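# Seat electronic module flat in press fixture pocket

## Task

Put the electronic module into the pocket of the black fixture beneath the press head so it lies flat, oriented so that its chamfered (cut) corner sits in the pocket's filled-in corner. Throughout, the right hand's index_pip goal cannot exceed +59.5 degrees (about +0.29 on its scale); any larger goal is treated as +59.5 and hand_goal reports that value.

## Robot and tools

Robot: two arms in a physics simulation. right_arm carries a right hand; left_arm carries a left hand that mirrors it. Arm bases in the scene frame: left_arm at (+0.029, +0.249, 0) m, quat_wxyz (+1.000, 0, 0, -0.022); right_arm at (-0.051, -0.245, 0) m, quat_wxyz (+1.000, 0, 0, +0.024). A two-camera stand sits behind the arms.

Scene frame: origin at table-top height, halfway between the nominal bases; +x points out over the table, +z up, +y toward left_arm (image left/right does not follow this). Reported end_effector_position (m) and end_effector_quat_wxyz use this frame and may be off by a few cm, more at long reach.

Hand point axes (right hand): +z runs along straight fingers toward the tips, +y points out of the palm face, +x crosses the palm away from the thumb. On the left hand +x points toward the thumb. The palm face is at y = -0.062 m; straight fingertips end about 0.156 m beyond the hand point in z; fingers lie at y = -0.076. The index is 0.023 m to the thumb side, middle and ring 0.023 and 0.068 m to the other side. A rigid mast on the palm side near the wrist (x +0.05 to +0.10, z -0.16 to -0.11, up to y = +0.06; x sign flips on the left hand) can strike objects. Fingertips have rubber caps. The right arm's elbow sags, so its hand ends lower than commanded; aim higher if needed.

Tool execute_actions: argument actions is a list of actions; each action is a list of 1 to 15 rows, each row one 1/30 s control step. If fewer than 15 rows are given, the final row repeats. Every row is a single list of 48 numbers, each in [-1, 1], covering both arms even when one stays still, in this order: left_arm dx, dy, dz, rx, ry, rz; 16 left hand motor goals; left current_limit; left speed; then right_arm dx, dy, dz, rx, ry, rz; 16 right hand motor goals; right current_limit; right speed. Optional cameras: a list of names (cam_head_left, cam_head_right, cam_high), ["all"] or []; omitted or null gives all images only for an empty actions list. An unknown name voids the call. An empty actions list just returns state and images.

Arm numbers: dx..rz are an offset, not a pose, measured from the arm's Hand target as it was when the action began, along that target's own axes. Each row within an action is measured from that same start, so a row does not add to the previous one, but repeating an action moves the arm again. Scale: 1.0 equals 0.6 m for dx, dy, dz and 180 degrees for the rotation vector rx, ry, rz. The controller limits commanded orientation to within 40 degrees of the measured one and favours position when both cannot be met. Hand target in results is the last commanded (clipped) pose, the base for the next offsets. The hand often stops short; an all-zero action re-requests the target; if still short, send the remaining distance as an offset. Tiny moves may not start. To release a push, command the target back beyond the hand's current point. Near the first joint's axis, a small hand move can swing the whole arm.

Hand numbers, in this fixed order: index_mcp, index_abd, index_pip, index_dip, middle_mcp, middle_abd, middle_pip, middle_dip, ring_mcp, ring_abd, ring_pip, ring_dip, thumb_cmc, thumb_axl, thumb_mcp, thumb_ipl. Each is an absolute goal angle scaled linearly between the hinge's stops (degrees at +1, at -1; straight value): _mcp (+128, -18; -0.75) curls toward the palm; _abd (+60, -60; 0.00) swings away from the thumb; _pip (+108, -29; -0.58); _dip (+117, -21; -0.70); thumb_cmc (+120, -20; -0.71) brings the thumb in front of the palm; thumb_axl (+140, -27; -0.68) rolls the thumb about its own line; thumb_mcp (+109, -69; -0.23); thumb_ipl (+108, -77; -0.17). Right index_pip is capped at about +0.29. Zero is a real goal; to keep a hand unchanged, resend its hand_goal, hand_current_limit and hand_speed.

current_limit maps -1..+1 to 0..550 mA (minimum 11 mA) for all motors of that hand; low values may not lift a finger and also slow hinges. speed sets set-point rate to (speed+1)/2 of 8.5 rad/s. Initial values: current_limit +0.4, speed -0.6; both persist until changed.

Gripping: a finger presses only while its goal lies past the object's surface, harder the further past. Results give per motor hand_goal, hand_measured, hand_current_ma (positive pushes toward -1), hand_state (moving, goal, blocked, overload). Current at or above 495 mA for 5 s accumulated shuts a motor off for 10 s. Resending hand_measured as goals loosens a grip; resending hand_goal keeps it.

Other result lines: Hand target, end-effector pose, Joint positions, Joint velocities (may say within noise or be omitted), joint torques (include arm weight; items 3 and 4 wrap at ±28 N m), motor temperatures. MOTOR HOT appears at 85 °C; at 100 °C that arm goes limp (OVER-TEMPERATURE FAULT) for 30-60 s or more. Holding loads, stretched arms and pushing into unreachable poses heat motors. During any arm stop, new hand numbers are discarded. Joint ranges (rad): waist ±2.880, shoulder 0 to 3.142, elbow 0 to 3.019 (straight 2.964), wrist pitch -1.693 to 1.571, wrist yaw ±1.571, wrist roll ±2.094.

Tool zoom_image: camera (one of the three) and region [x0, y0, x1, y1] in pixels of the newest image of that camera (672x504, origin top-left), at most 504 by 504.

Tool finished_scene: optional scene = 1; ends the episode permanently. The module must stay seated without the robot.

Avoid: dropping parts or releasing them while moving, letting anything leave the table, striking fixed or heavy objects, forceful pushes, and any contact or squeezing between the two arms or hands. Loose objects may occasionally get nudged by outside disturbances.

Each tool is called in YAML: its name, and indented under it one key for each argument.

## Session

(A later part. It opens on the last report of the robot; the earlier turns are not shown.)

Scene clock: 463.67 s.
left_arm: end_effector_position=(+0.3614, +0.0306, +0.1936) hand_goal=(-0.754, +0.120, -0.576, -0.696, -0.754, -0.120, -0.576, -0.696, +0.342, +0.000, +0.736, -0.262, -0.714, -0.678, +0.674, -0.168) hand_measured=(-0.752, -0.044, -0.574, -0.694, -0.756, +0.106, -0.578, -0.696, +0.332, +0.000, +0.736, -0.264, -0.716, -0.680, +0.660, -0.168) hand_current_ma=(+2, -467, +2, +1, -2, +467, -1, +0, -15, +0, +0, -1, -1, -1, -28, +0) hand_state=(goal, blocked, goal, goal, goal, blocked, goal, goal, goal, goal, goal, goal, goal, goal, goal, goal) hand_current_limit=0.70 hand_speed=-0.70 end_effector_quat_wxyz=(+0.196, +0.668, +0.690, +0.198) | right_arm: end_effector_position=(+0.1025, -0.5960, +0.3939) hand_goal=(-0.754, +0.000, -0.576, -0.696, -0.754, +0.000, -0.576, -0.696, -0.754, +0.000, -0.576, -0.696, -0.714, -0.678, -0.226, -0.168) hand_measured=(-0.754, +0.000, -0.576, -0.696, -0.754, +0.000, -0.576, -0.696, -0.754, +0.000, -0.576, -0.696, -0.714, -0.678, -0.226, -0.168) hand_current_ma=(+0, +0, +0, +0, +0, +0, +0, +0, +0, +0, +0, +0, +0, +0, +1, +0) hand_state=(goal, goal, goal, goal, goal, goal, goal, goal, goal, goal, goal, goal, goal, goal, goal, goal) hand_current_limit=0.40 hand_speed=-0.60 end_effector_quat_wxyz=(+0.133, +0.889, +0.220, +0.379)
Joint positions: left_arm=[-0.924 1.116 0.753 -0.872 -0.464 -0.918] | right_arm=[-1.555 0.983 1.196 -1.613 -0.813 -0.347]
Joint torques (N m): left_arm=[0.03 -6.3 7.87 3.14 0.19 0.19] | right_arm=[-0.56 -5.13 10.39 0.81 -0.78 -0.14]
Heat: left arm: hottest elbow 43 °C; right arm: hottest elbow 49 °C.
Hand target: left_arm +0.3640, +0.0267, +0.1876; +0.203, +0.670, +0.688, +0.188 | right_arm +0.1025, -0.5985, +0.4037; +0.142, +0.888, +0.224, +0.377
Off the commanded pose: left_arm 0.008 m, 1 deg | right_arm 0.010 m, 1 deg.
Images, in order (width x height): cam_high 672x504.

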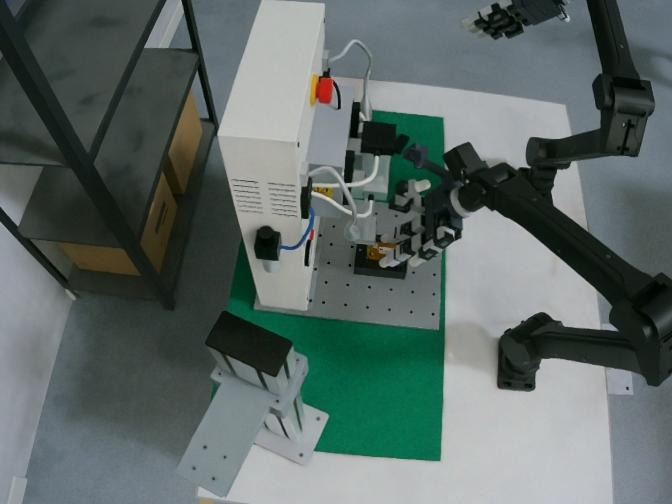

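execute_actions:
  actions:
    - [[0,0,0,0,0,0,-0.754,-0.2,-0.576,-0.696,-0.754,0.18,-0.576,-0.696,0.342,0,0.737,-0.261,-0.714,-0.678,0.674,-0.168,0.7,-0.95,0,0,0,0,0,0,-0.754,0,-0.576,-0.696,-0.754,0,-0.576,-0.696,-0.754,0,-0.576,-0.696,-0.714,-0.678,-0.226,-0.168,0.4,-0.6]]
  cameras: ["cam_high"]

zoom_image:
  camera: "cam_high"
  region: [355, 232, 405, 282]

Scene clock: 466.73 s.
left_arm: end_effector_position=(+0.3626, +0.0249, +0.1935) hand_goal=(-0.754, -0.200, -0.576, -0.696, -0.754, +0.180, -0.576, -0.696, +0.342, +0.000, +0.736, -0.262, -0.714, -0.678, +0.674, -0.168) hand_measured=(-0.754, -0.188, -0.574, -0.694, -0.754, +0.174, -0.574, -0.696, +0.332, +0.000, +0.736, -0.264, -0.716, -0.680, +0.660, -0.168) hand_current_ma=(+0, +12, +2, +1, +0, -4, +2, +0, -15, +0, +0, -1, -1, -1, -28, +0) hand_state=(goal, goal, goal, goal, goal, goal, goal, goal, goal, goal, goal, goal, goal, goal, goal, goal) hand_current_limit=0.70 hand_speed=-0.95 end_effector_quat_wxyz=(+0.206, +0.669, +0.689, +0.188) | right_arm: end_effector_position=(+0.1025, -0.5960, +0.3939) hand_goal=(-0.754, +0.000, -0.576, -0.696, -0.754, +0.000, -0.576, -0.696, -0.754, +0.000, -0.576, -0.696, -0.714, -0.678, -0.226, -0.168) hand_measured=(-0.754, +0.000, -0.576, -0.696, -0.754, +0.000, -0.576, -0.696, -0.754, +0.000, -0.576, -0.696, -0.714, -0.678, -0.226, -0.168) hand_current_ma=(+0, +0, +0, +0, +0, +0, +0, +0, +0, +0, +0, +0, +0, +0, +1, +0) hand_state=(goal, goal, goal, goal, goal, goal, goal, goal, goal, goal, goal, goal, goal, goal, goal, goal) hand_current_limit=0.40 hand_speed=-0.60 end_effector_quat_wxyz=(+0.133, +0.889, +0.220, +0.379)
Joint positions: left_arm=[-0.924 1.116 0.753 -0.847 -0.445 -0.915] | right_arm=[-1.555 0.983 1.196 -1.613 -0.813 -0.347]
Joint torques (N m): left_arm=[0.15 -6.3 7.94 2.06 -0.49 0.16] | right_arm=[-0.62 -6.01 10.26 0.61 -0.81 -0.11]
Heat: left arm: hottest elbow 42 °C; right arm: hottest elbow 49 °C.
Hand target: left_arm +0.3641, +0.0267, +0.1876; +0.203, +0.670, +0.688, +0.188 | right_arm +0.1025, -0.5985, +0.4037; +0.142, +0.888, +0.224, +0.377
Off the commanded pose: left_arm 0.006 m, 0 deg | right_arm 0.010 m, 1 deg.
Images, in order (width x height): cam_high 672x504.

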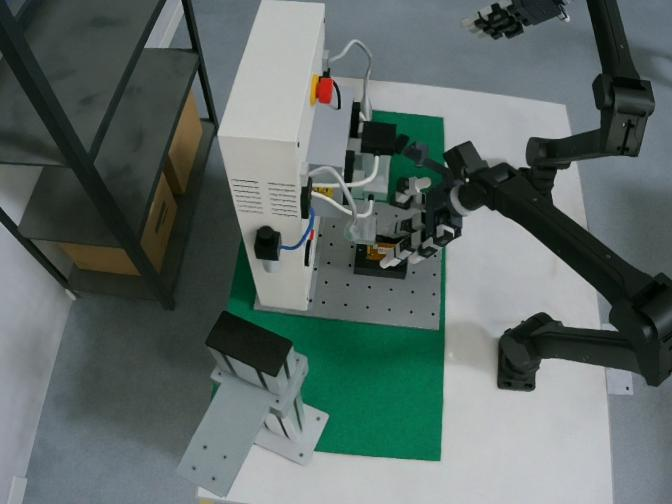

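Scaled by 10.080 from the camera's 672x504 image, which has a finer 960x720 frame.

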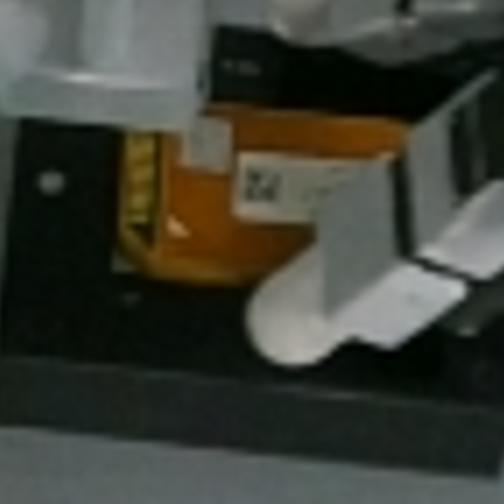

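execute_actions:
  actions:
    - [[-0.0058,0.0103,-0.009,0.0036,0.0023,0.0013,-0.754,-0.25,-0.576,-0.696,-0.754,0.18,-0.576,-0.696,0.342,0,0.737,-0.261,-0.714,-0.678,0.674,-0.168,0.7,-0.9,0,0,0,0,0,0,-0.754,0,-0.576,-0.696,-0.754,0,-0.576,-0.696,-0.754,0,-0.576,-0.696,-0.714,-0.678,-0.226,-0.168,0.4,-0.6],[-0.0144,0.0257,-0.0226,0.0089,0.0056,0.0032,-0.754,-0.25,-0.576,-0.696,-0.754,0.18,-0.576,-0.696,0.342,0,0.737,-0.261,-0.714,-0.678,0.674,-0.168,0.7,-0.9,0,0,0,0,0,0,-0.754,0,-0.576,-0.696,-0.754,0,-0.576,-0.696,-0.754,0,-0.576,-0.696,-0.714,-0.678,-0.226,-0.168,0.4,-0.6],[-0.0288,0.0515,-0.0453,0.0178,0.0113,0.0065,-0.754,-0.25,-0.576,-0.696,-0.754,0.18,-0.576,-0.696,0.342,0,0.737,-0.261,-0.714,-0.678,0.674,-0.168,0.7,-0.9,0,0,0,0,0,0,-0.754,0,-0.576,-0.696,-0.754,0,-0.576,-0.696,-0.754,0,-0.576,-0.696,-0.714,-0.678,-0.226,-0.168,0.4,-0.6]]
  cameras: ["cam_high"]

zoom_image:
  camera: "cam_high"
  region: [355, 232, 405, 282]

Scene clock: 472.67 s.
left_arm: end_effector_position=(+0.3631, +0.0234, +0.2060) hand_goal=(-0.754, -0.250, -0.576, -0.696, -0.754, +0.180, -0.576, -0.696, +0.342, +0.000, +0.736, -0.262, -0.714, -0.678, +0.674, -0.168) hand_measured=(-0.754, -0.246, -0.574, -0.694, -0.756, +0.180, -0.574, -0.694, +0.332, +0.000, +0.736, -0.264, -0.716, -0.680, +0.660, -0.168) hand_current_ma=(+0, +4, +1, +2, -1, +0, +1, +1, -15, +0, +0, -1, -1, -1, -28, +0) hand_state=(goal, goal, goal, goal, goal, goal, goal, goal, goal, goal, goal, goal, goal, goal, goal, goal) hand_current_limit=0.70 hand_speed=-0.90 end_effector_quat_wxyz=(+0.154, +0.685, +0.688, +0.186) | right_arm: end_effector_position=(+0.1025, -0.5960, +0.3939) hand_goal=(-0.754, +0.000, -0.576, -0.696, -0.754, +0.000, -0.576, -0.696, -0.754, +0.000, -0.576, -0.696, -0.714, -0.678, -0.226, -0.168) hand_measured=(-0.754, +0.000, -0.576, -0.696, -0.754, +0.000, -0.576, -0.696, -0.754, +0.000, -0.576, -0.696, -0.714, -0.678, -0.226, -0.168) hand_current_ma=(+0, +0, +0, +0, +0, +0, +0, +0, +0, +0, +0, +0, +0, +0, +1, +0) hand_state=(goal, goal, goal, goal, goal, goal, goal, goal, goal, goal, goal, goal, goal, goal, goal, goal) hand_current_limit=0.40 hand_speed=-0.60 end_effector_quat_wxyz=(+0.133, +0.889, +0.220, +0.379)
Joint positions: left_arm=[-0.916 1.148 0.846 -1.014 -0.42 -0.909] | right_arm=[-1.555 0.983 1.196 -1.613 -0.813 -0.347]
Joint torques (N m): left_arm=[0.26 -6.12 13.64 0.96 -0.49 0.11] | right_arm=[-0.91 -5.95 10.17 0.77 -0.77 -0.13]
Heat: left arm: hottest elbow 42 °C; right arm: hottest elbow 49 °C.
Hand target: left_arm +0.3761, +0.0108, +0.2275; +0.170, +0.679, +0.690, +0.183 | right_arm +0.1025, -0.5985, +0.4037; +0.142, +0.888, +0.224, +0.377
Off the commanded pose: left_arm 0.028 m, 2 deg | right_arm 0.010 m, 1 deg.
Images, in order (width x height): cam_high 672x504.

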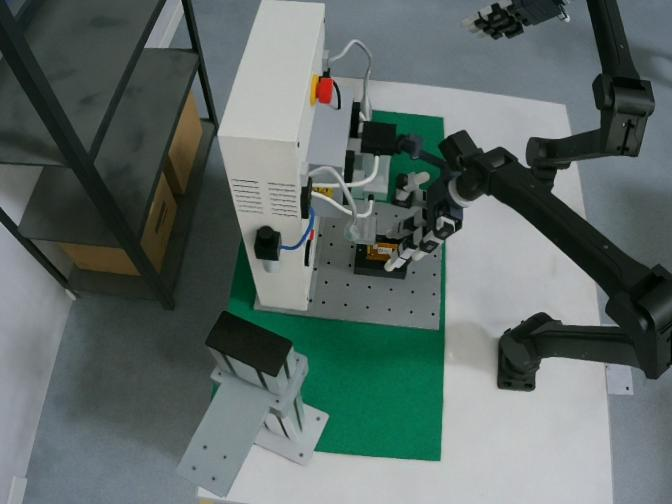

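Scaled by 10.080 from the camera's 672x504 image, which has a finer 960x720 frame.

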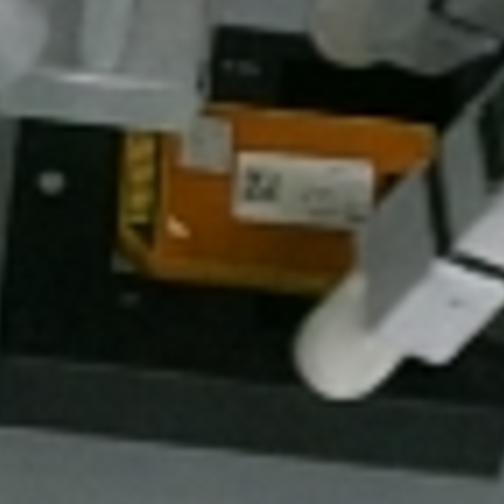

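execute_actions:
  actions:
    - [[0.0012,-0.009,-0.052,0,0,0,-0.754,-0.25,-0.576,-0.696,-0.754,0.18,-0.576,-0.696,0.342,0,0.737,-0.261,-0.714,-0.678,0.674,-0.168,0.7,-0.9,0,0,0,0,0,0,-0.754,0,-0.576,-0.696,-0.754,0,-0.576,-0.696,-0.754,0,-0.576,-0.696,-0.714,-0.678,-0.226,-0.168,0.4,-0.6],[0.0024,-0.018,-0.105,0,0,0,-0.754,-0.25,-0.576,-0.696,-0.754,0.18,-0.576,-0.696,0.342,0,0.737,-0.261,-0.714,-0.678,0.674,-0.168,0.7,-0.9,0,0,0,0,0,0,-0.754,0,-0.576,-0.696,-0.754,0,-0.576,-0.696,-0.754,0,-0.576,-0.696,-0.714,-0.678,-0.226,-0.168,0.4,-0.6]]
  cameras: ["cam_high"]

zoom_image:
  camera: "cam_high"
  region: [355, 232, 405, 282]

Scene clock: 475.03 s.
left_arm: end_effector_position=(+0.3321, +0.0234, +0.2498) hand_goal=(-0.754, -0.250, -0.576, -0.696, -0.754, +0.180, -0.576, -0.696, +0.342, +0.000, +0.736, -0.262, -0.714, -0.678, +0.674, -0.168) hand_measured=(-0.756, -0.246, -0.574, -0.694, -0.756, +0.180, -0.574, -0.694, +0.332, +0.000, +0.736, -0.264, -0.716, -0.680, +0.660, -0.168) hand_current_ma=(-1, +3, +1, +2, -1, +0, +1, +1, -15, +0, +0, -1, -1, -1, -28, +0) hand_state=(goal, goal, goal, goal, goal, goal, goal, goal, goal, goal, goal, goal, goal, goal, goal, goal) hand_current_limit=0.70 hand_speed=-0.90 end_effector_quat_wxyz=(+0.143, +0.687, +0.687, +0.189) | right_arm: end_effector_position=(+0.1025, -0.5960, +0.3939) hand_goal=(-0.754, +0.000, -0.576, -0.696, -0.754, +0.000, -0.576, -0.696, -0.754, +0.000, -0.576, -0.696, -0.714, -0.678, -0.226, -0.168) hand_measured=(-0.754, +0.000, -0.576, -0.696, -0.754, +0.000, -0.576, -0.696, -0.754, +0.000, -0.576, -0.696, -0.714, -0.678, -0.226, -0.168) hand_current_ma=(+0, +0, +0, +0, +0, +0, +0, +0, +0, +0, +0, +0, +0, +0, +1, +0) hand_state=(goal, goal, goal, goal, goal, goal, goal, goal, goal, goal, goal, goal, goal, goal, goal, goal) hand_current_limit=0.40 hand_speed=-0.60 end_effector_quat_wxyz=(+0.133, +0.889, +0.220, +0.379)
Joint positions: left_arm=[-1.002 1.09 0.928 -1.216 -0.44 -1.003] | right_arm=[-1.555 0.983 1.196 -1.613 -0.813 -0.347]
Joint torques (N m): left_arm=[-1.38 -6.89 13.55 0.75 -0.76 -0.06] | right_arm=[-1.2 -6.18 10.29 0.66 -0.76 -0.1]
Heat: left arm: hottest elbow 42 °C; right arm: hottest elbow 49 °C.
Hand target: left_arm +0.3362, +0.0108, +0.2773; +0.170, +0.679, +0.690, +0.183 | right_arm +0.1025, -0.5985, +0.4037; +0.142, +0.888, +0.224, +0.377
Off the commanded pose: left_arm 0.031 m, 3 deg | right_arm 0.010 m, 1 deg.
Images, in order (width x height): cam_high 672x504.

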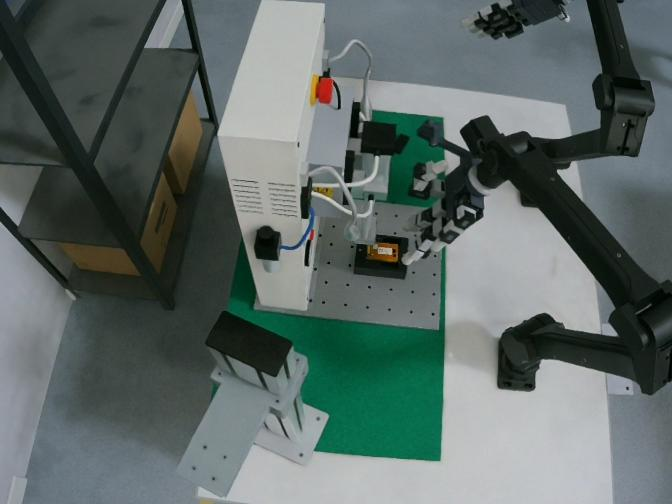

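Scaled by 10.080 from the camera's 672x504 image, which has a finer 960x720 frame.

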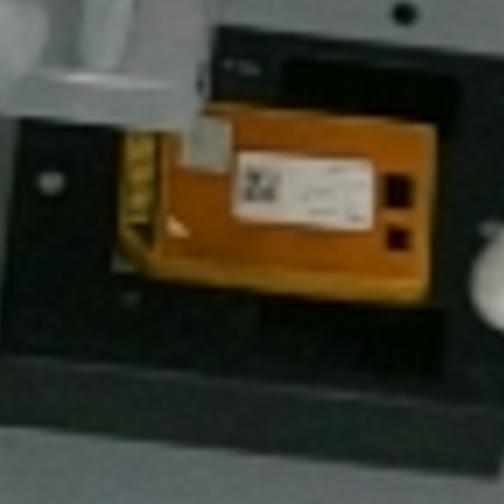

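zoom_image:
  camera: "cam_high"
  region: [380, 238, 408, 266]

zoom_image:
  camera: "cam_high"
  region: [360, 238, 388, 266]

Scaled by 18.000 from the camera's 672x504 image, which has a finer 960x720 frame.

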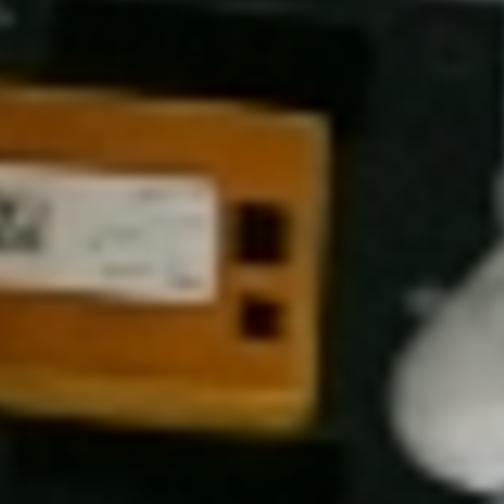

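Scaled by 18.000 from the camera's 672x504 image, which has a finer 960x720 frame.

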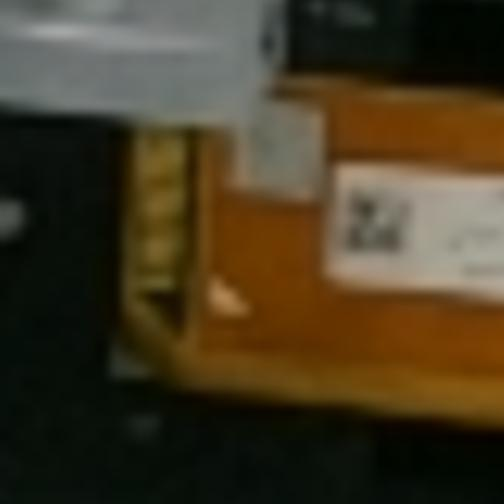

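zoom_image:
  camera: "cam_high"
  region: [361, 250, 375, 264]

zoom_image:
  camera: "cam_high"
  region: [366, 236, 380, 250]

zoom_image:
  camera: "cam_high"
  region: [388, 238, 402, 252]

zoom_image:
  camera: "cam_high"
  region: [388, 252, 402, 266]

Scaled by 36.000 from the camera's 672x504 image, which has a finer 960x720 frame.

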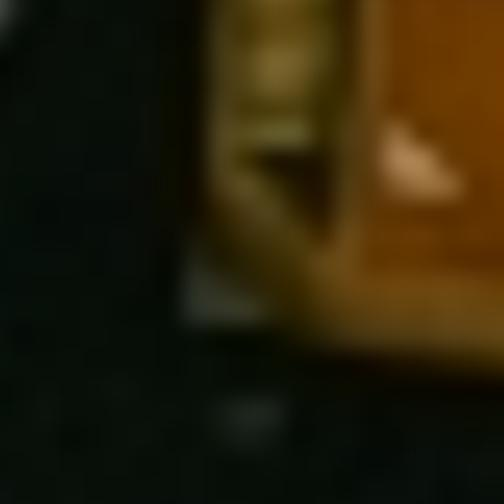

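Scaled by 36.000 from the camera's 672x504 image, which has a finer 960x720 frame.

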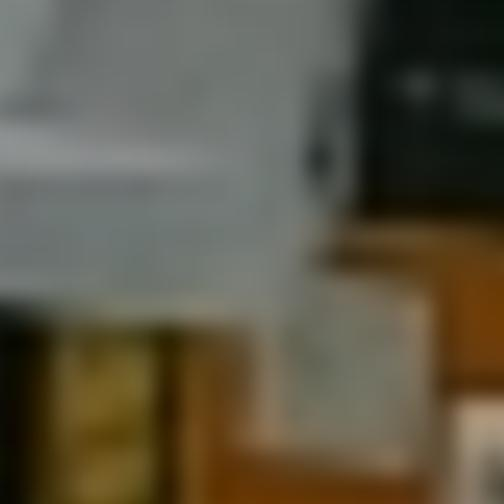

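Scaled by 36.000 from the camera's 672x504 image, which has a finer 960x720 frame.

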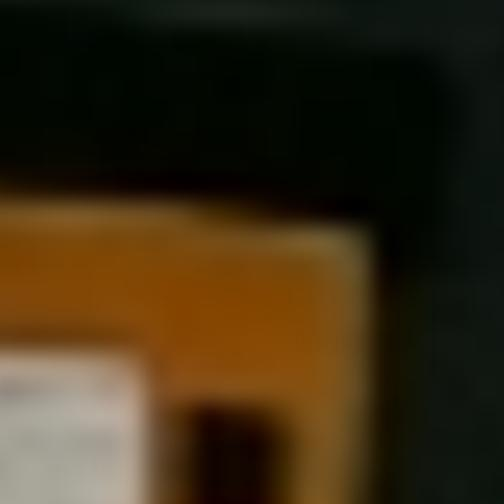

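Scaled by 36.000 from the camera's 672x504 image, which has a finer 960x720 frame.

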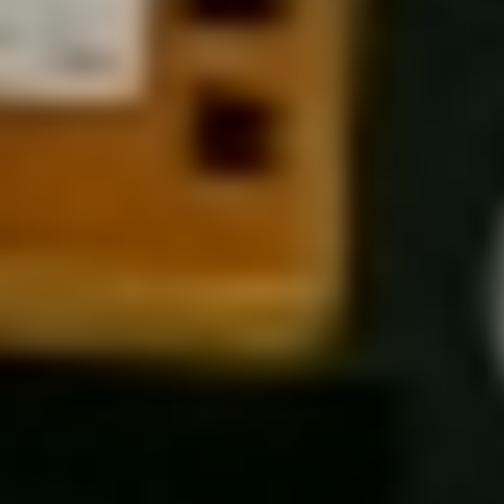

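zoom_image:
  camera: "cam_high"
  region: [366, 252, 382, 268]

zoom_image:
  camera: "cam_high"
  region: [374, 252, 390, 268]

Scaled by 31.500 from the camera's 672x504 image, which has a finer 960x720 frame.

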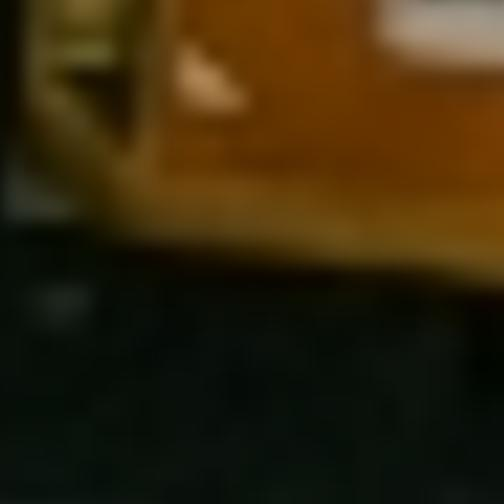

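Scaled by 31.500 from the camera's 672x504 image, which has a finer 960x720 frame.

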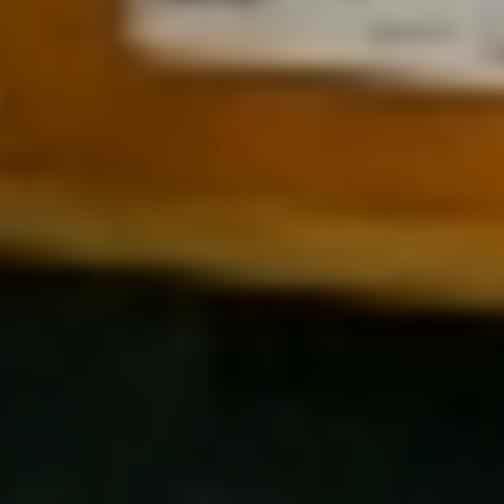

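execute_actions:
  actions:
    - [[0.07,-0.03,-0.035,0,0,0,-0.754,-0.25,-0.576,-0.696,-0.754,0.18,-0.576,-0.696,0.342,0,0.737,-0.261,-0.714,-0.678,0.674,-0.168,0.7,-0.9,0,0,0,0,0,0,-0.754,0,-0.576,-0.696,-0.754,0,-0.576,-0.696,-0.754,0,-0.576,-0.696,-0.714,-0.678,-0.226,-0.168,0.4,-0.6],[0.203,-0.0903,-0.104,0,0,0,-0.754,-0.25,-0.576,-0.696,-0.754,0.18,-0.576,-0.696,0.342,0,0.737,-0.261,-0.714,-0.678,0.674,-0.168,0.7,-0.9,0,0,0,0,0,0,-0.754,0,-0.576,-0.696,-0.754,0,-0.576,-0.696,-0.754,0,-0.576,-0.696,-0.714,-0.678,-0.226,-0.168,0.4,-0.6]]
  cameras: ["all"]

Scene clock: 484.80 s.
left_arm: end_effector_position=(+0.2575, +0.1339, +0.2987) hand_goal=(-0.754, -0.250, -0.576, -0.696, -0.754, +0.180, -0.576, -0.696, +0.342, +0.000, +0.736, -0.262, -0.714, -0.678, +0.674, -0.168) hand_measured=(-0.756, -0.246, -0.574, -0.694, -0.756, +0.180, -0.574, -0.694, +0.332, +0.000, +0.736, -0.264, -0.716, -0.680, +0.660, -0.168) hand_current_ma=(-1, +2, +1, +2, -2, +0, +1, +1, -15, +0, +0, -1, -1, -1, -28, +0) hand_state=(goal, goal, goal, goal, goal, goal, goal, goal, goal, goal, goal, goal, goal, goal, goal, goal) hand_current_limit=0.70 hand_speed=-0.90 end_effector_quat_wxyz=(+0.165, +0.682, +0.688, +0.184) | right_arm: end_effector_position=(+0.1025, -0.5960, +0.3939) hand_goal=(-0.754, +0.000, -0.576, -0.696, -0.754, +0.000, -0.576, -0.696, -0.754, +0.000, -0.576, -0.696, -0.714, -0.678, -0.226, -0.168) hand_measured=(-0.754, +0.000, -0.576, -0.696, -0.754, +0.000, -0.576, -0.696, -0.754, +0.000, -0.576, -0.696, -0.714, -0.678, -0.226, -0.168) hand_current_ma=(+0, +0, +0, +0, +0, +0, +0, +0, +0, +0, +0, +0, +0, +0, +1, +0) hand_state=(goal, goal, goal, goal, goal, goal, goal, goal, goal, goal, goal, goal, goal, goal, goal, goal) hand_current_limit=0.40 hand_speed=-0.60 end_effector_quat_wxyz=(+0.133, +0.889, +0.220, +0.379)
Joint positions: left_arm=[-1.06 0.671 0.837 -1.523 -0.454 -1.062] | right_arm=[-1.555 0.983 1.196 -1.613 -0.813 -0.347]
Joint torques (N m): left_arm=[-1.32 0.32 10.74 0.8 -0.77 -0.05] | right_arm=[-0.97 -5.42 10.32 0.94 -0.74 -0.07]
Heat: left arm: hottest elbow 44 °C; right arm: hottest elbow 49 °C.
Hand target: left_arm +0.2563, +0.1306, +0.3076; +0.170, +0.679, +0.690, +0.183 | right_arm +0.1025, -0.5985, +0.4037; +0.142, +0.888, +0.224, +0.377
Off the commanded pose: left_arm 0.009 m, 1 deg | right_arm 0.010 m, 1 deg.

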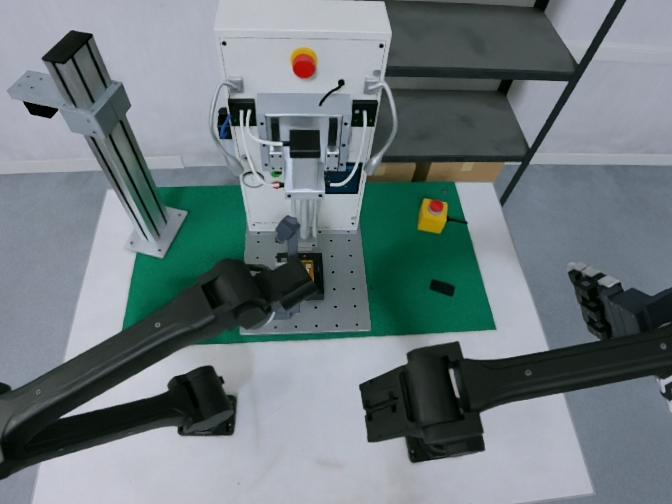

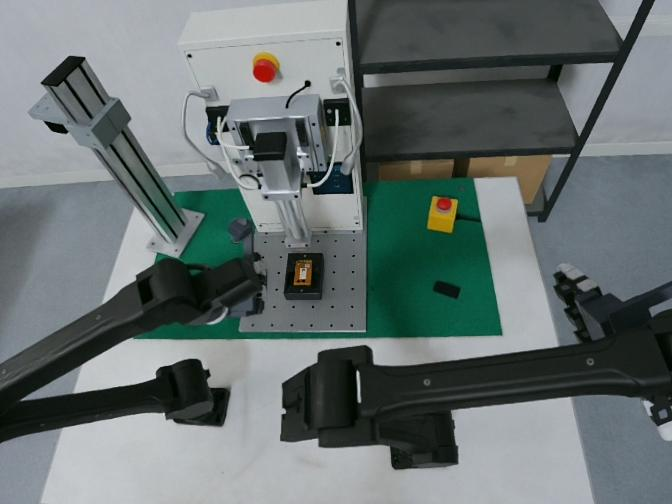

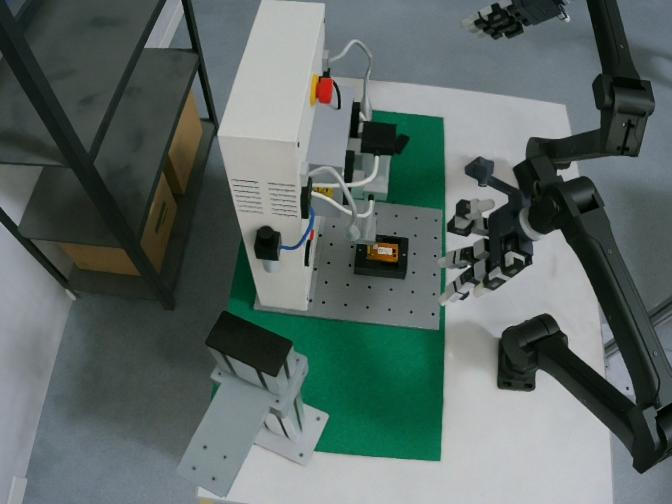

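Head-right sees the fixture.

zoom_image:
  camera: "cam_head_right"
  region: [276, 238, 334, 306]

zoom_image:
  camera: "cam_high"
  region: [350, 230, 414, 284]

Scaled by 7.412 from the camera's 672x504 image, which has a finer 960x720 frame.

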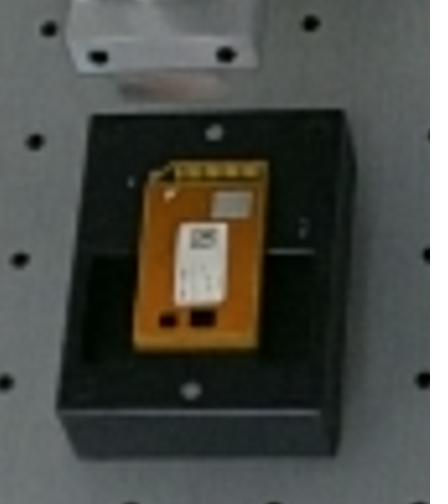

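Scaled by 7.875 from the camera's 672x504 image, which has a finer 960x720 frame.

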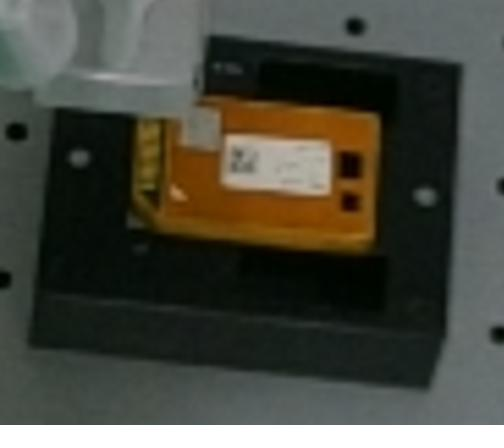

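zoom_image:
  camera: "cam_head_right"
  region: [290, 254, 318, 276]

zoom_image:
  camera: "cam_head_right"
  region: [288, 270, 316, 292]

Scaled by 18.000 from the camera's 672x504 image, which has a finer 960x720 frame.

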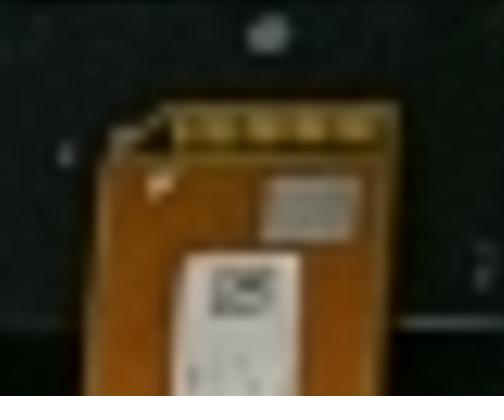

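Scaled by 18.000 from the camera's 672x504 image, which has a finer 960x720 frame.

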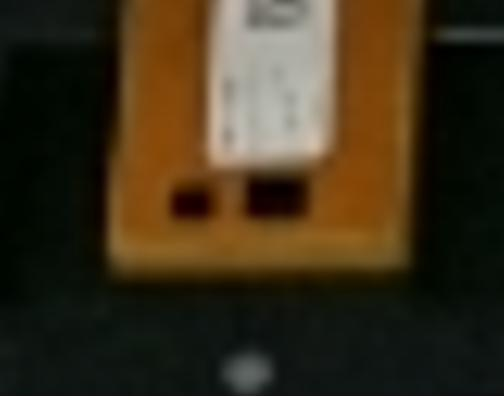

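zoom_image:
  camera: "cam_head_right"
  region: [290, 276, 306, 294]

zoom_image:
  camera: "cam_head_right"
  region: [300, 276, 316, 294]

zoom_image:
  camera: "cam_head_right"
  region: [292, 254, 312, 274]

Scaled by 28.000 from the camera's 672x504 image, which has a finer 960x720 frame.

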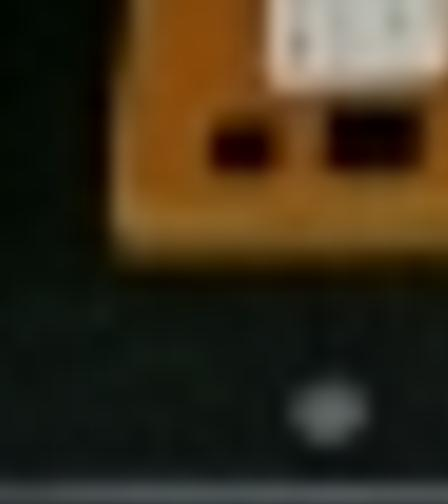

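Scaled by 28.000 from the camera's 672x504 image, which has a finer 960x720 frame.

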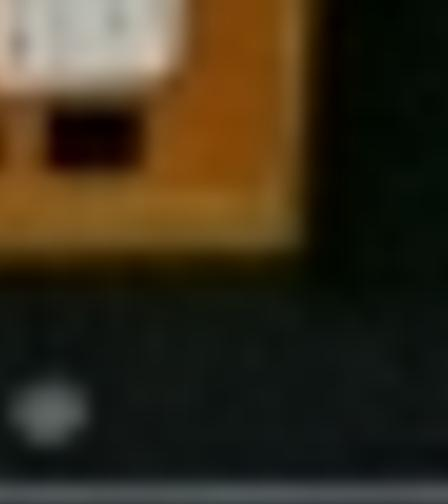

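Scaled by 25.200 from the camera's 672x504 image, which has a finer 960x720 frame.

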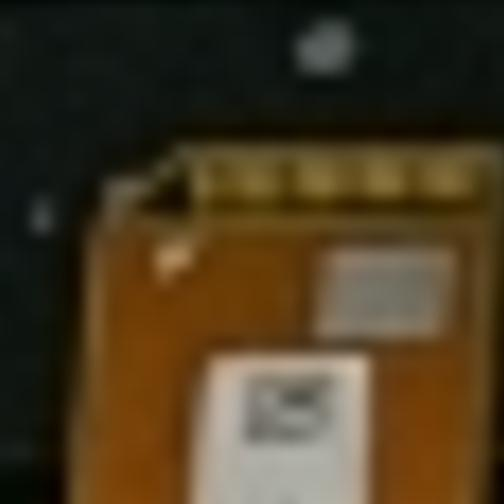

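execute_actions:
  actions:
    - [[-0.06,0.02,0.05,-0.006,-0.004,-0.002,-0.754,0.13,-0.576,-0.696,-0.754,-0.13,-0.576,-0.696,0.342,0,0.737,-0.261,-0.714,-0.678,0.674,-0.168,0.4,-0.8,0,0,0,0,0,0,-0.754,0,-0.576,-0.696,-0.754,0,-0.576,-0.696,-0.754,0,-0.576,-0.696,-0.714,-0.678,-0.226,-0.168,0.4,-0.6],[-0.1772,0.0603,0.1477,-0.0178,-0.0113,-0.0065,-0.754,0.13,-0.576,-0.696,-0.754,-0.13,-0.576,-0.696,0.342,0,0.737,-0.261,-0.714,-0.678,0.674,-0.168,0.4,-0.8,0,0,0,0,0,0,-0.754,0,-0.576,-0.696,-0.754,0,-0.576,-0.696,-0.754,0,-0.576,-0.696,-0.714,-0.678,-0.226,-0.168,0.4,-0.6]]
  cameras: ["cam_high"]

Scene clock: 498.13 s.
left_arm: end_effector_position=(+0.3241, +0.0366, +0.2348) hand_goal=(-0.754, +0.130, -0.576, -0.696, -0.754, -0.130, -0.576, -0.696, +0.342, +0.000, +0.736, -0.262, -0.714, -0.678, +0.674, -0.168) hand_measured=(-0.756, +0.078, -0.574, -0.694, -0.758, -0.114, -0.574, -0.694, +0.332, +0.000, +0.736, -0.264, -0.716, -0.680, +0.660, -0.168) hand_current_ma=(-2, -101, +1, +2, -3, +21, +1, +1, -15, +0, +0, -1, -1, -1, -28, +0) hand_state=(goal, blocked, goal, goal, goal, goal, goal, goal, goal, goal, goal, goal, goal, goal, goal, goal) hand_current_limit=0.40 hand_speed=-0.80 end_effector_quat_wxyz=(+0.189, +0.673, +0.688, +0.194) | right_arm: end_effector_position=(+0.1025, -0.5960, +0.3939) hand_goal=(-0.754, +0.000, -0.576, -0.696, -0.754, +0.000, -0.576, -0.696, -0.754, +0.000, -0.576, -0.696, -0.714, -0.678, -0.226, -0.168) hand_measured=(-0.754, +0.000, -0.576, -0.696, -0.754, +0.000, -0.576, -0.696, -0.754, +0.000, -0.576, -0.696, -0.714, -0.678, -0.226, -0.168) hand_current_ma=(+0, +0, +0, +0, +0, +0, +0, +0, +0, +0, +0, +0, +0, +0, +1, +0) hand_state=(goal, goal, goal, goal, goal, goal, goal, goal, goal, goal, goal, goal, goal, goal, goal, goal) hand_current_limit=0.40 hand_speed=-0.60 end_effector_quat_wxyz=(+0.133, +0.889, +0.220, +0.379)
Joint positions: left_arm=[-1.018 1.014 0.809 -1.088 -0.478 -1.015] | right_arm=[-1.555 0.983 1.196 -1.613 -0.813 -0.347]
Joint torques (N m): left_arm=[0.03 -4.72 11.43 1.92 -0.55 0.18] | right_arm=[-0.91 -5.71 10.09 0.68 -0.74 -0.11]
Heat: left arm: hottest elbow 44 °C; right arm: hottest elbow 49 °C.
Hand target: left_arm +0.3328, +0.0267, +0.2459; +0.203, +0.670, +0.688, +0.188 | right_arm +0.1025, -0.5985, +0.4037; +0.142, +0.888, +0.224, +0.377
Off the commanded pose: left_arm 0.018 m, 2 deg | right_arm 0.010 m, 1 deg.
Images, in order (width x height): cam_high 672x504.

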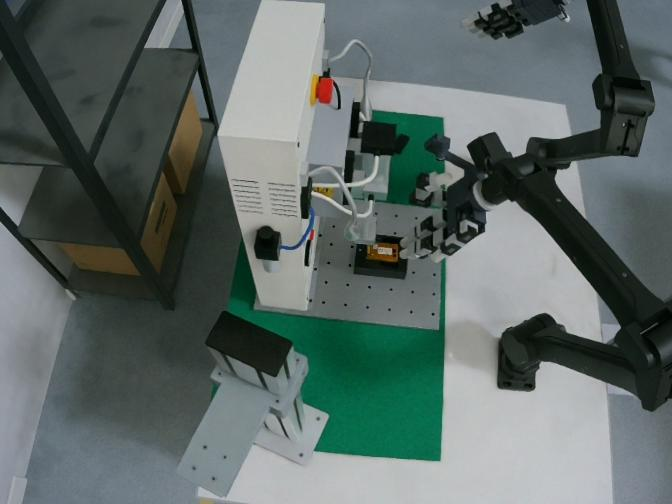

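execute_actions:
  actions:
    - [[0.002,0,0.036,0,0,0,-0.754,0.1,-0.576,-0.696,-0.754,-0.1,-0.576,-0.696,0.342,0,0.737,-0.261,-0.714,-0.678,0.674,-0.168,0.4,-0.8,0,0,0,0,0,0,-0.754,0,-0.576,-0.696,-0.754,0,-0.576,-0.696,-0.754,0,-0.576,-0.696,-0.714,-0.678,-0.226,-0.168,0.4,-0.6],[0.004,0.0001,0.0725,0,0,0,-0.754,0.1,-0.576,-0.696,-0.754,-0.1,-0.576,-0.696,0.342,0,0.737,-0.261,-0.714,-0.678,0.674,-0.168,0.4,-0.8,0,0,0,0,0,0,-0.754,0,-0.576,-0.696,-0.754,0,-0.576,-0.696,-0.754,0,-0.576,-0.696,-0.714,-0.678,-0.226,-0.168,0.4,-0.6]]
  cameras: ["cam_high"]

zoom_image:
  camera: "cam_high"
  region: [355, 232, 405, 282]

Scene clock: 500.83 s.
left_arm: end_effector_position=(+0.3514, +0.0306, +0.2096) hand_goal=(-0.754, +0.100, -0.576, -0.696, -0.754, -0.100, -0.576, -0.696, +0.342, +0.000, +0.736, -0.262, -0.714, -0.678, +0.674, -0.168) hand_measured=(-0.758, +0.088, -0.574, -0.694, -0.758, -0.098, -0.574, -0.694, +0.332, +0.000, +0.736, -0.264, -0.716, -0.680, +0.660, -0.168) hand_current_ma=(-3, -15, +1, +2, -3, +1, +1, +1, -15, +0, +0, -1, -1, -1, -28, +0) hand_state=(goal, goal, goal, goal, goal, goal, goal, goal, goal, goal, goal, goal, goal, goal, goal, goal) hand_current_limit=0.40 hand_speed=-0.80 end_effector_quat_wxyz=(+0.201, +0.670, +0.689, +0.188) | right_arm: end_effector_position=(+0.1025, -0.5960, +0.3939) hand_goal=(-0.754, +0.000, -0.576, -0.696, -0.754, +0.000, -0.576, -0.696, -0.754, +0.000, -0.576, -0.696, -0.714, -0.678, -0.226, -0.168) hand_measured=(-0.754, +0.000, -0.576, -0.696, -0.754, +0.000, -0.576, -0.696, -0.754, +0.000, -0.576, -0.696, -0.714, -0.678, -0.226, -0.168) hand_current_ma=(+0, +0, +0, +0, +0, +0, +0, +0, +0, +0, +0, +0, +0, +0, +1, +0) hand_state=(goal, goal, goal, goal, goal, goal, goal, goal, goal, goal, goal, goal, goal, goal, goal, goal) hand_current_limit=0.40 hand_speed=-0.60 end_effector_quat_wxyz=(+0.133, +0.889, +0.220, +0.379)
Joint positions: left_arm=[-0.944 1.072 0.771 -0.93 -0.451 -0.936] | right_arm=[-1.555 0.983 1.196 -1.613 -0.813 -0.347]
Joint torques (N m): left_arm=[0.21 -5.48 9.18 2.11 -0.51 0.15] | right_arm=[-1.14 -5.89 10.24 0.68 -0.81 -0.14]
Heat: left arm: hottest elbow 44 °C; right arm: hottest elbow 49 °C.
Hand target: left_arm +0.3560, +0.0284, +0.2092; +0.203, +0.670, +0.688, +0.188 | right_arm +0.1025, -0.5985, +0.4037; +0.142, +0.888, +0.224, +0.377
Off the commanded pose: left_arm 0.005 m, 0 deg | right_arm 0.010 m, 1 deg.
Images, in order (width x height): cam_high 672x504.

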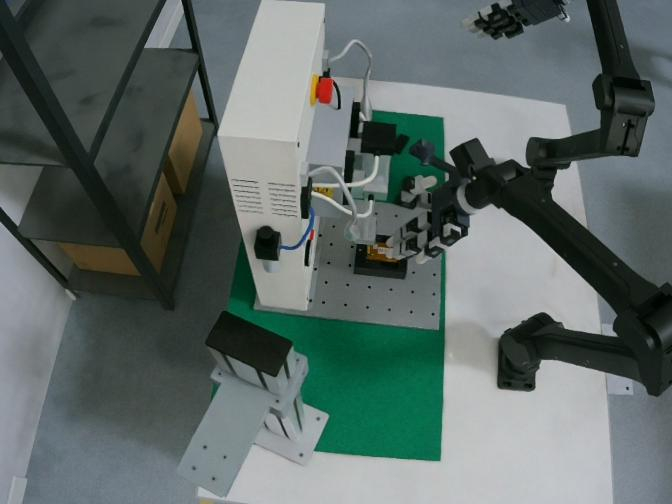

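Scaled by 10.080 from the camera's 672x504 image, which has a finer 960x720 frame.

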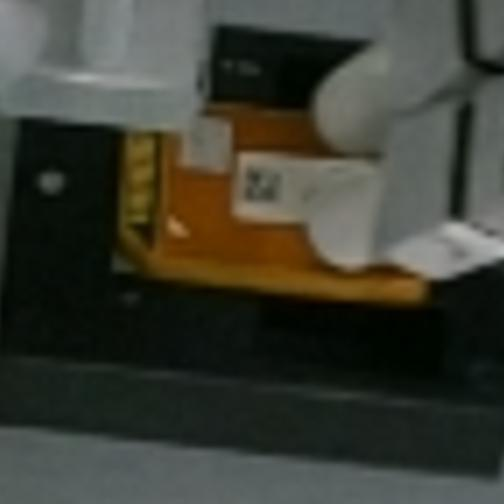

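execute_actions:
  actions:
    - [[0.002,-0.0066,0.0135,0,0,0,-0.754,0.1,-0.576,-0.696,-0.754,-0.1,-0.576,-0.696,0.342,0,0.737,-0.261,-0.714,-0.678,0.674,-0.168,0.4,-0.8,0,0,0,0,0,0,-0.754,0,-0.576,-0.696,-0.754,0,-0.576,-0.696,-0.754,0,-0.576,-0.696,-0.714,-0.678,-0.226,-0.168,0.4,-0.6]]
  cameras: ["cam_high"]

zoom_image:
  camera: "cam_high"
  region: [355, 232, 405, 282]

Scene clock: 502.97 s.
left_arm: end_effector_position=(+0.3525, +0.0305, +0.2046) hand_goal=(-0.754, +0.100, -0.576, -0.696, -0.754, -0.100, -0.576, -0.696, +0.342, +0.000, +0.736, -0.262, -0.714, -0.678, +0.674, -0.168) hand_measured=(-0.756, +0.088, -0.574, -0.694, -0.758, -0.098, -0.574, -0.694, +0.332, +0.000, +0.736, -0.264, -0.716, -0.680, +0.660, -0.168) hand_current_ma=(-2, -13, +1, +1, -3, +1, +1, +1, -15, +0, +0, -1, -1, -1, -28, +0) hand_state=(goal, goal, goal, goal, goal, goal, goal, goal, goal, goal, goal, goal, goal, goal, goal, goal) hand_current_limit=0.40 hand_speed=-0.80 end_effector_quat_wxyz=(+0.205, +0.670, +0.689, +0.187) | right_arm: end_effector_position=(+0.1025, -0.5960, +0.3939) hand_goal=(-0.754, +0.000, -0.576, -0.696, -0.754, +0.000, -0.576, -0.696, -0.754, +0.000, -0.576, -0.696, -0.714, -0.678, -0.226, -0.168) hand_measured=(-0.754, +0.000, -0.576, -0.696, -0.754, +0.000, -0.576, -0.696, -0.754, +0.000, -0.576, -0.696, -0.714, -0.678, -0.226, -0.168) hand_current_ma=(+0, +0, +0, +0, +0, +0, +0, +0, +0, +0, +0, +0, +0, +0, +1, +0) hand_state=(goal, goal, goal, goal, goal, goal, goal, goal, goal, goal, goal, goal, goal, goal, goal, goal) hand_current_limit=0.40 hand_speed=-0.60 end_effector_quat_wxyz=(+0.133, +0.889, +0.220, +0.379)
Joint positions: left_arm=[-0.941 1.074 0.756 -0.903 -0.45 -0.93] | right_arm=[-1.555 0.983 1.196 -1.613 -0.813 -0.347]
Joint torques (N m): left_arm=[0.32 -4.89 8.72 2.26 -0.5 0.16] | right_arm=[-1.38 -5.48 10.4 0.62 -0.82 -0.15]
Heat: left arm: hottest elbow 43 °C; right arm: hottest elbow 49 °C.
Hand target: left_arm +0.3569, +0.0294, +0.2001; +0.203, +0.670, +0.688, +0.188 | right_arm +0.1025, -0.5985, +0.4037; +0.142, +0.888, +0.224, +0.377
Off the commanded pose: left_arm 0.006 m, 0 deg | right_arm 0.010 m, 1 deg.
Images, in order (width x height): cam_high 672x504.

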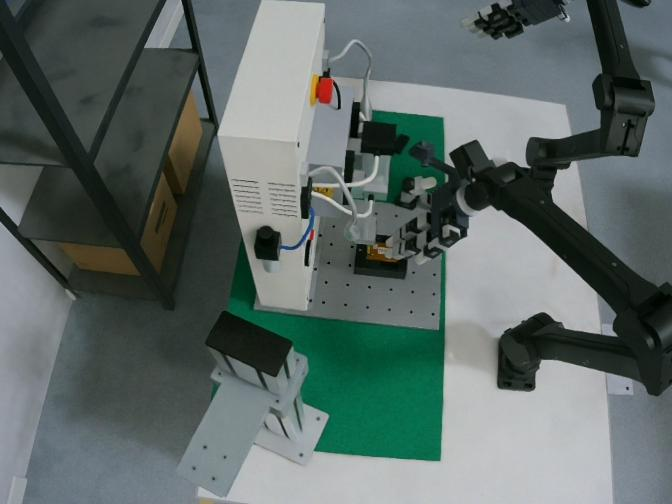

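Scaled by 10.080 from the camera's 672x504 image, which has a finer 960x720 frame.

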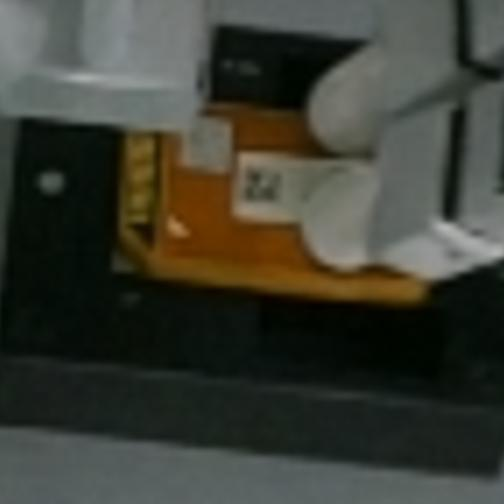

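execute_actions:
  actions:
    - [[0.0004,-0.0071,0.0113,0,0,0,-0.754,0.1,-0.576,-0.696,-0.754,-0.1,-0.576,-0.696,0.342,0,0.737,-0.261,-0.714,-0.678,0.674,-0.168,0.4,-0.8,0,0,0,0,0,0,-0.754,0,-0.576,-0.696,-0.754,0,-0.576,-0.696,-0.754,0,-0.576,-0.696,-0.714,-0.678,-0.226,-0.168,0.4,-0.6]]
  cameras: ["cam_high"]

zoom_image:
  camera: "cam_high"
  region: [355, 232, 405, 282]

Scene clock: 504.47 s.
left_arm: end_effector_position=(+0.3535, +0.0296, +0.2037) hand_goal=(-0.754, +0.100, -0.576, -0.696, -0.754, -0.100, -0.576, -0.696, +0.342, +0.000, +0.736, -0.262, -0.714, -0.678, +0.674, -0.168) hand_measured=(-0.752, +0.088, -0.574, -0.694, -0.758, -0.098, -0.574, -0.694, +0.332, +0.000, +0.736, -0.264, -0.716, -0.680, +0.660, -0.168) hand_current_ma=(+2, -13, +1, +1, -3, +1, +1, +1, -15, +0, +0, -1, -1, -1, -28, +0) hand_state=(goal, goal, goal, goal, goal, goal, goal, goal, goal, goal, goal, goal, goal, goal, goal, goal) hand_current_limit=0.40 hand_speed=-0.80 end_effector_quat_wxyz=(+0.211, +0.668, +0.688, +0.188) | right_arm: end_effector_position=(+0.1025, -0.5960, +0.3939) hand_goal=(-0.754, +0.000, -0.576, -0.696, -0.754, +0.000, -0.576, -0.696, -0.754, +0.000, -0.576, -0.696, -0.714, -0.678, -0.226, -0.168) hand_measured=(-0.754, +0.000, -0.576, -0.696, -0.754, +0.000, -0.576, -0.696, -0.754, +0.000, -0.576, -0.696, -0.714, -0.678, -0.226, -0.168) hand_current_ma=(+0, +0, +0, +0, +0, +0, +0, +0, +0, +0, +0, +0, +0, +0, +1, +0) hand_state=(goal, goal, goal, goal, goal, goal, goal, goal, goal, goal, goal, goal, goal, goal, goal, goal) hand_current_limit=0.40 hand_speed=-0.60 end_effector_quat_wxyz=(+0.133, +0.889, +0.220, +0.379)
Joint positions: left_arm=[-0.941 1.074 0.749 -0.883 -0.453 -0.929] | right_arm=[-1.555 0.983 1.196 -1.613 -0.813 -0.347]
Joint torques (N m): left_arm=[0.32 -4.31 7.95 2.52 -0.4 0.15] | right_arm=[-0.91 -5.95 10.24 0.57 -0.75 -0.09]
Heat: left arm: hottest elbow 43 °C; right arm: hottest elbow 49 °C.
Hand target: left_arm +0.3569, +0.0294, +0.1922; +0.203, +0.670, +0.688, +0.188 | right_arm +0.1025, -0.5985, +0.4037; +0.142, +0.888, +0.224, +0.377
Off the commanded pose: left_arm 0.012 m, 1 deg | right_arm 0.010 m, 1 deg.
Images, in order (width x height): cam_high 672x504.

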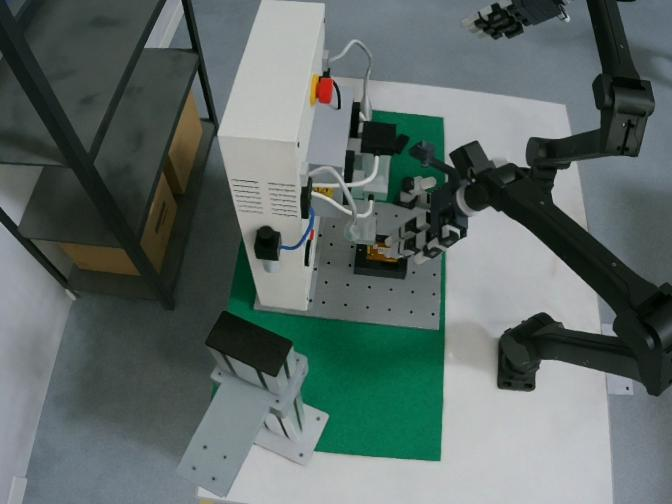

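Scaled by 10.080 from the camera's 672x504 image, which has a finer 960x720 frame.

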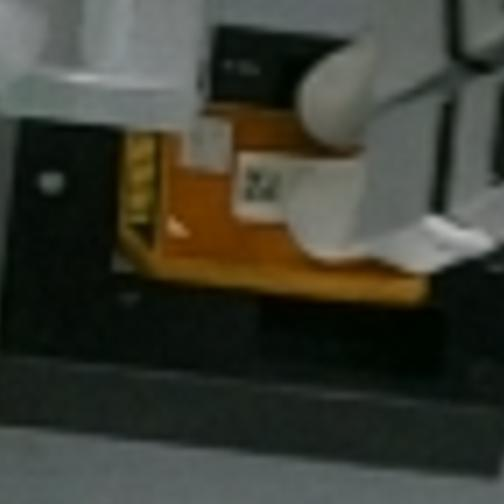

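execute_actions:
  actions:
    - [[0.006,-0.0053,0.0085,0,0,0,-0.754,0.1,-0.576,-0.696,-0.754,-0.1,-0.576,-0.696,0.342,0,0.737,-0.261,-0.714,-0.678,0.674,-0.168,0.4,-0.8,0,0,0,0,0,0,-0.754,0,-0.576,-0.696,-0.754,0,-0.576,-0.696,-0.754,0,-0.576,-0.696,-0.714,-0.678,-0.226,-0.168,0.4,-0.6]]
  cameras: ["cam_high"]

zoom_image:
  camera: "cam_high"
  region: [355, 232, 405, 282]

Scene clock: 506.27 s.
left_arm: end_effector_position=(+0.3537, +0.0297, +0.2032) hand_goal=(-0.754, +0.100, -0.576, -0.696, -0.754, -0.100, -0.576, -0.696, +0.342, +0.000, +0.736, -0.262, -0.714, -0.678, +0.674, -0.168) hand_measured=(-0.754, +0.088, -0.578, -0.700, -0.758, -0.098, -0.574, -0.694, +0.332, +0.000, +0.736, -0.264, -0.716, -0.680, +0.660, -0.168) hand_current_ma=(+0, -13, -1, -3, -3, +1, +1, +1, -15, +0, +0, -1, -1, -1, -28, +0) hand_state=(goal, goal, goal, goal, goal, goal, goal, goal, goal, goal, goal, goal, goal, goal, goal, goal) hand_current_limit=0.40 hand_speed=-0.80 end_effector_quat_wxyz=(+0.212, +0.669, +0.687, +0.189) | right_arm: end_effector_position=(+0.1025, -0.5960, +0.3939) hand_goal=(-0.754, +0.000, -0.576, -0.696, -0.754, +0.000, -0.576, -0.696, -0.754, +0.000, -0.576, -0.696, -0.714, -0.678, -0.226, -0.168) hand_measured=(-0.754, +0.000, -0.576, -0.696, -0.754, +0.000, -0.576, -0.696, -0.754, +0.000, -0.576, -0.696, -0.714, -0.678, -0.226, -0.168) hand_current_ma=(+0, +0, +0, +0, +0, +0, +0, +0, +0, +0, +0, +0, +0, +0, +1, +0) hand_state=(goal, goal, goal, goal, goal, goal, goal, goal, goal, goal, goal, goal, goal, goal, goal, goal) hand_current_limit=0.40 hand_speed=-0.60 end_effector_quat_wxyz=(+0.133, +0.889, +0.220, +0.379)
Joint positions: left_arm=[-0.941 1.073 0.744 -0.875 -0.456 -0.924] | right_arm=[-1.555 0.983 1.196 -1.613 -0.813 -0.347]
Joint torques (N m): left_arm=[0.85 -4.42 6.86 2.93 -0.19 0.14] | right_arm=[-1.03 -5.71 9.94 0.81 -0.75 -0.14]
Heat: left arm: hottest elbow 43 °C; right arm: hottest elbow 49 °C.
Hand target: left_arm +0.3568, +0.0329, +0.1860; +0.203, +0.670, +0.688, +0.188 | right_arm +0.1025, -0.5985, +0.4037; +0.142, +0.888, +0.224, +0.377
Off the commanded pose: left_arm 0.018 m, 1 deg | right_arm 0.010 m, 1 deg.
Images, in order (width x height): cam_high 672x504.

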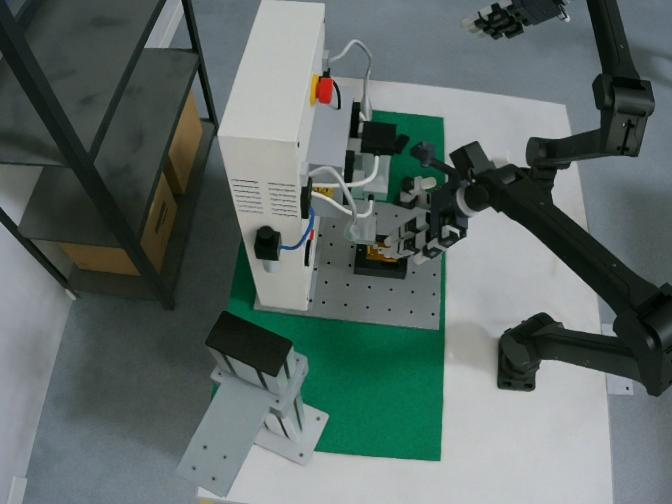

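Scaled by 10.080 from the camera's 672x504 image, which has a finer 960x720 frame.

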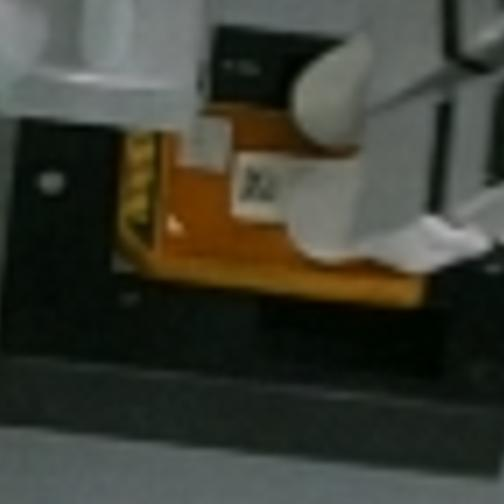

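zoom_image:
  camera: "cam_high"
  region: [360, 238, 400, 268]

Scaled by 12.600 from the camera's 672x504 image, which has a finer 960x720 frame.

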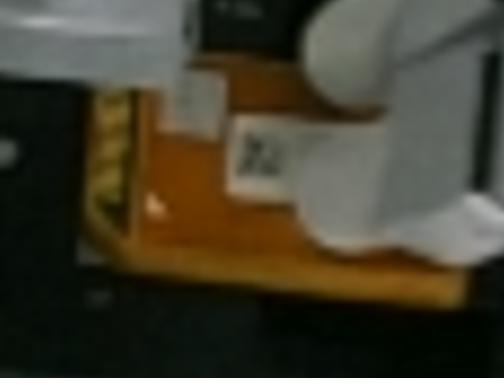

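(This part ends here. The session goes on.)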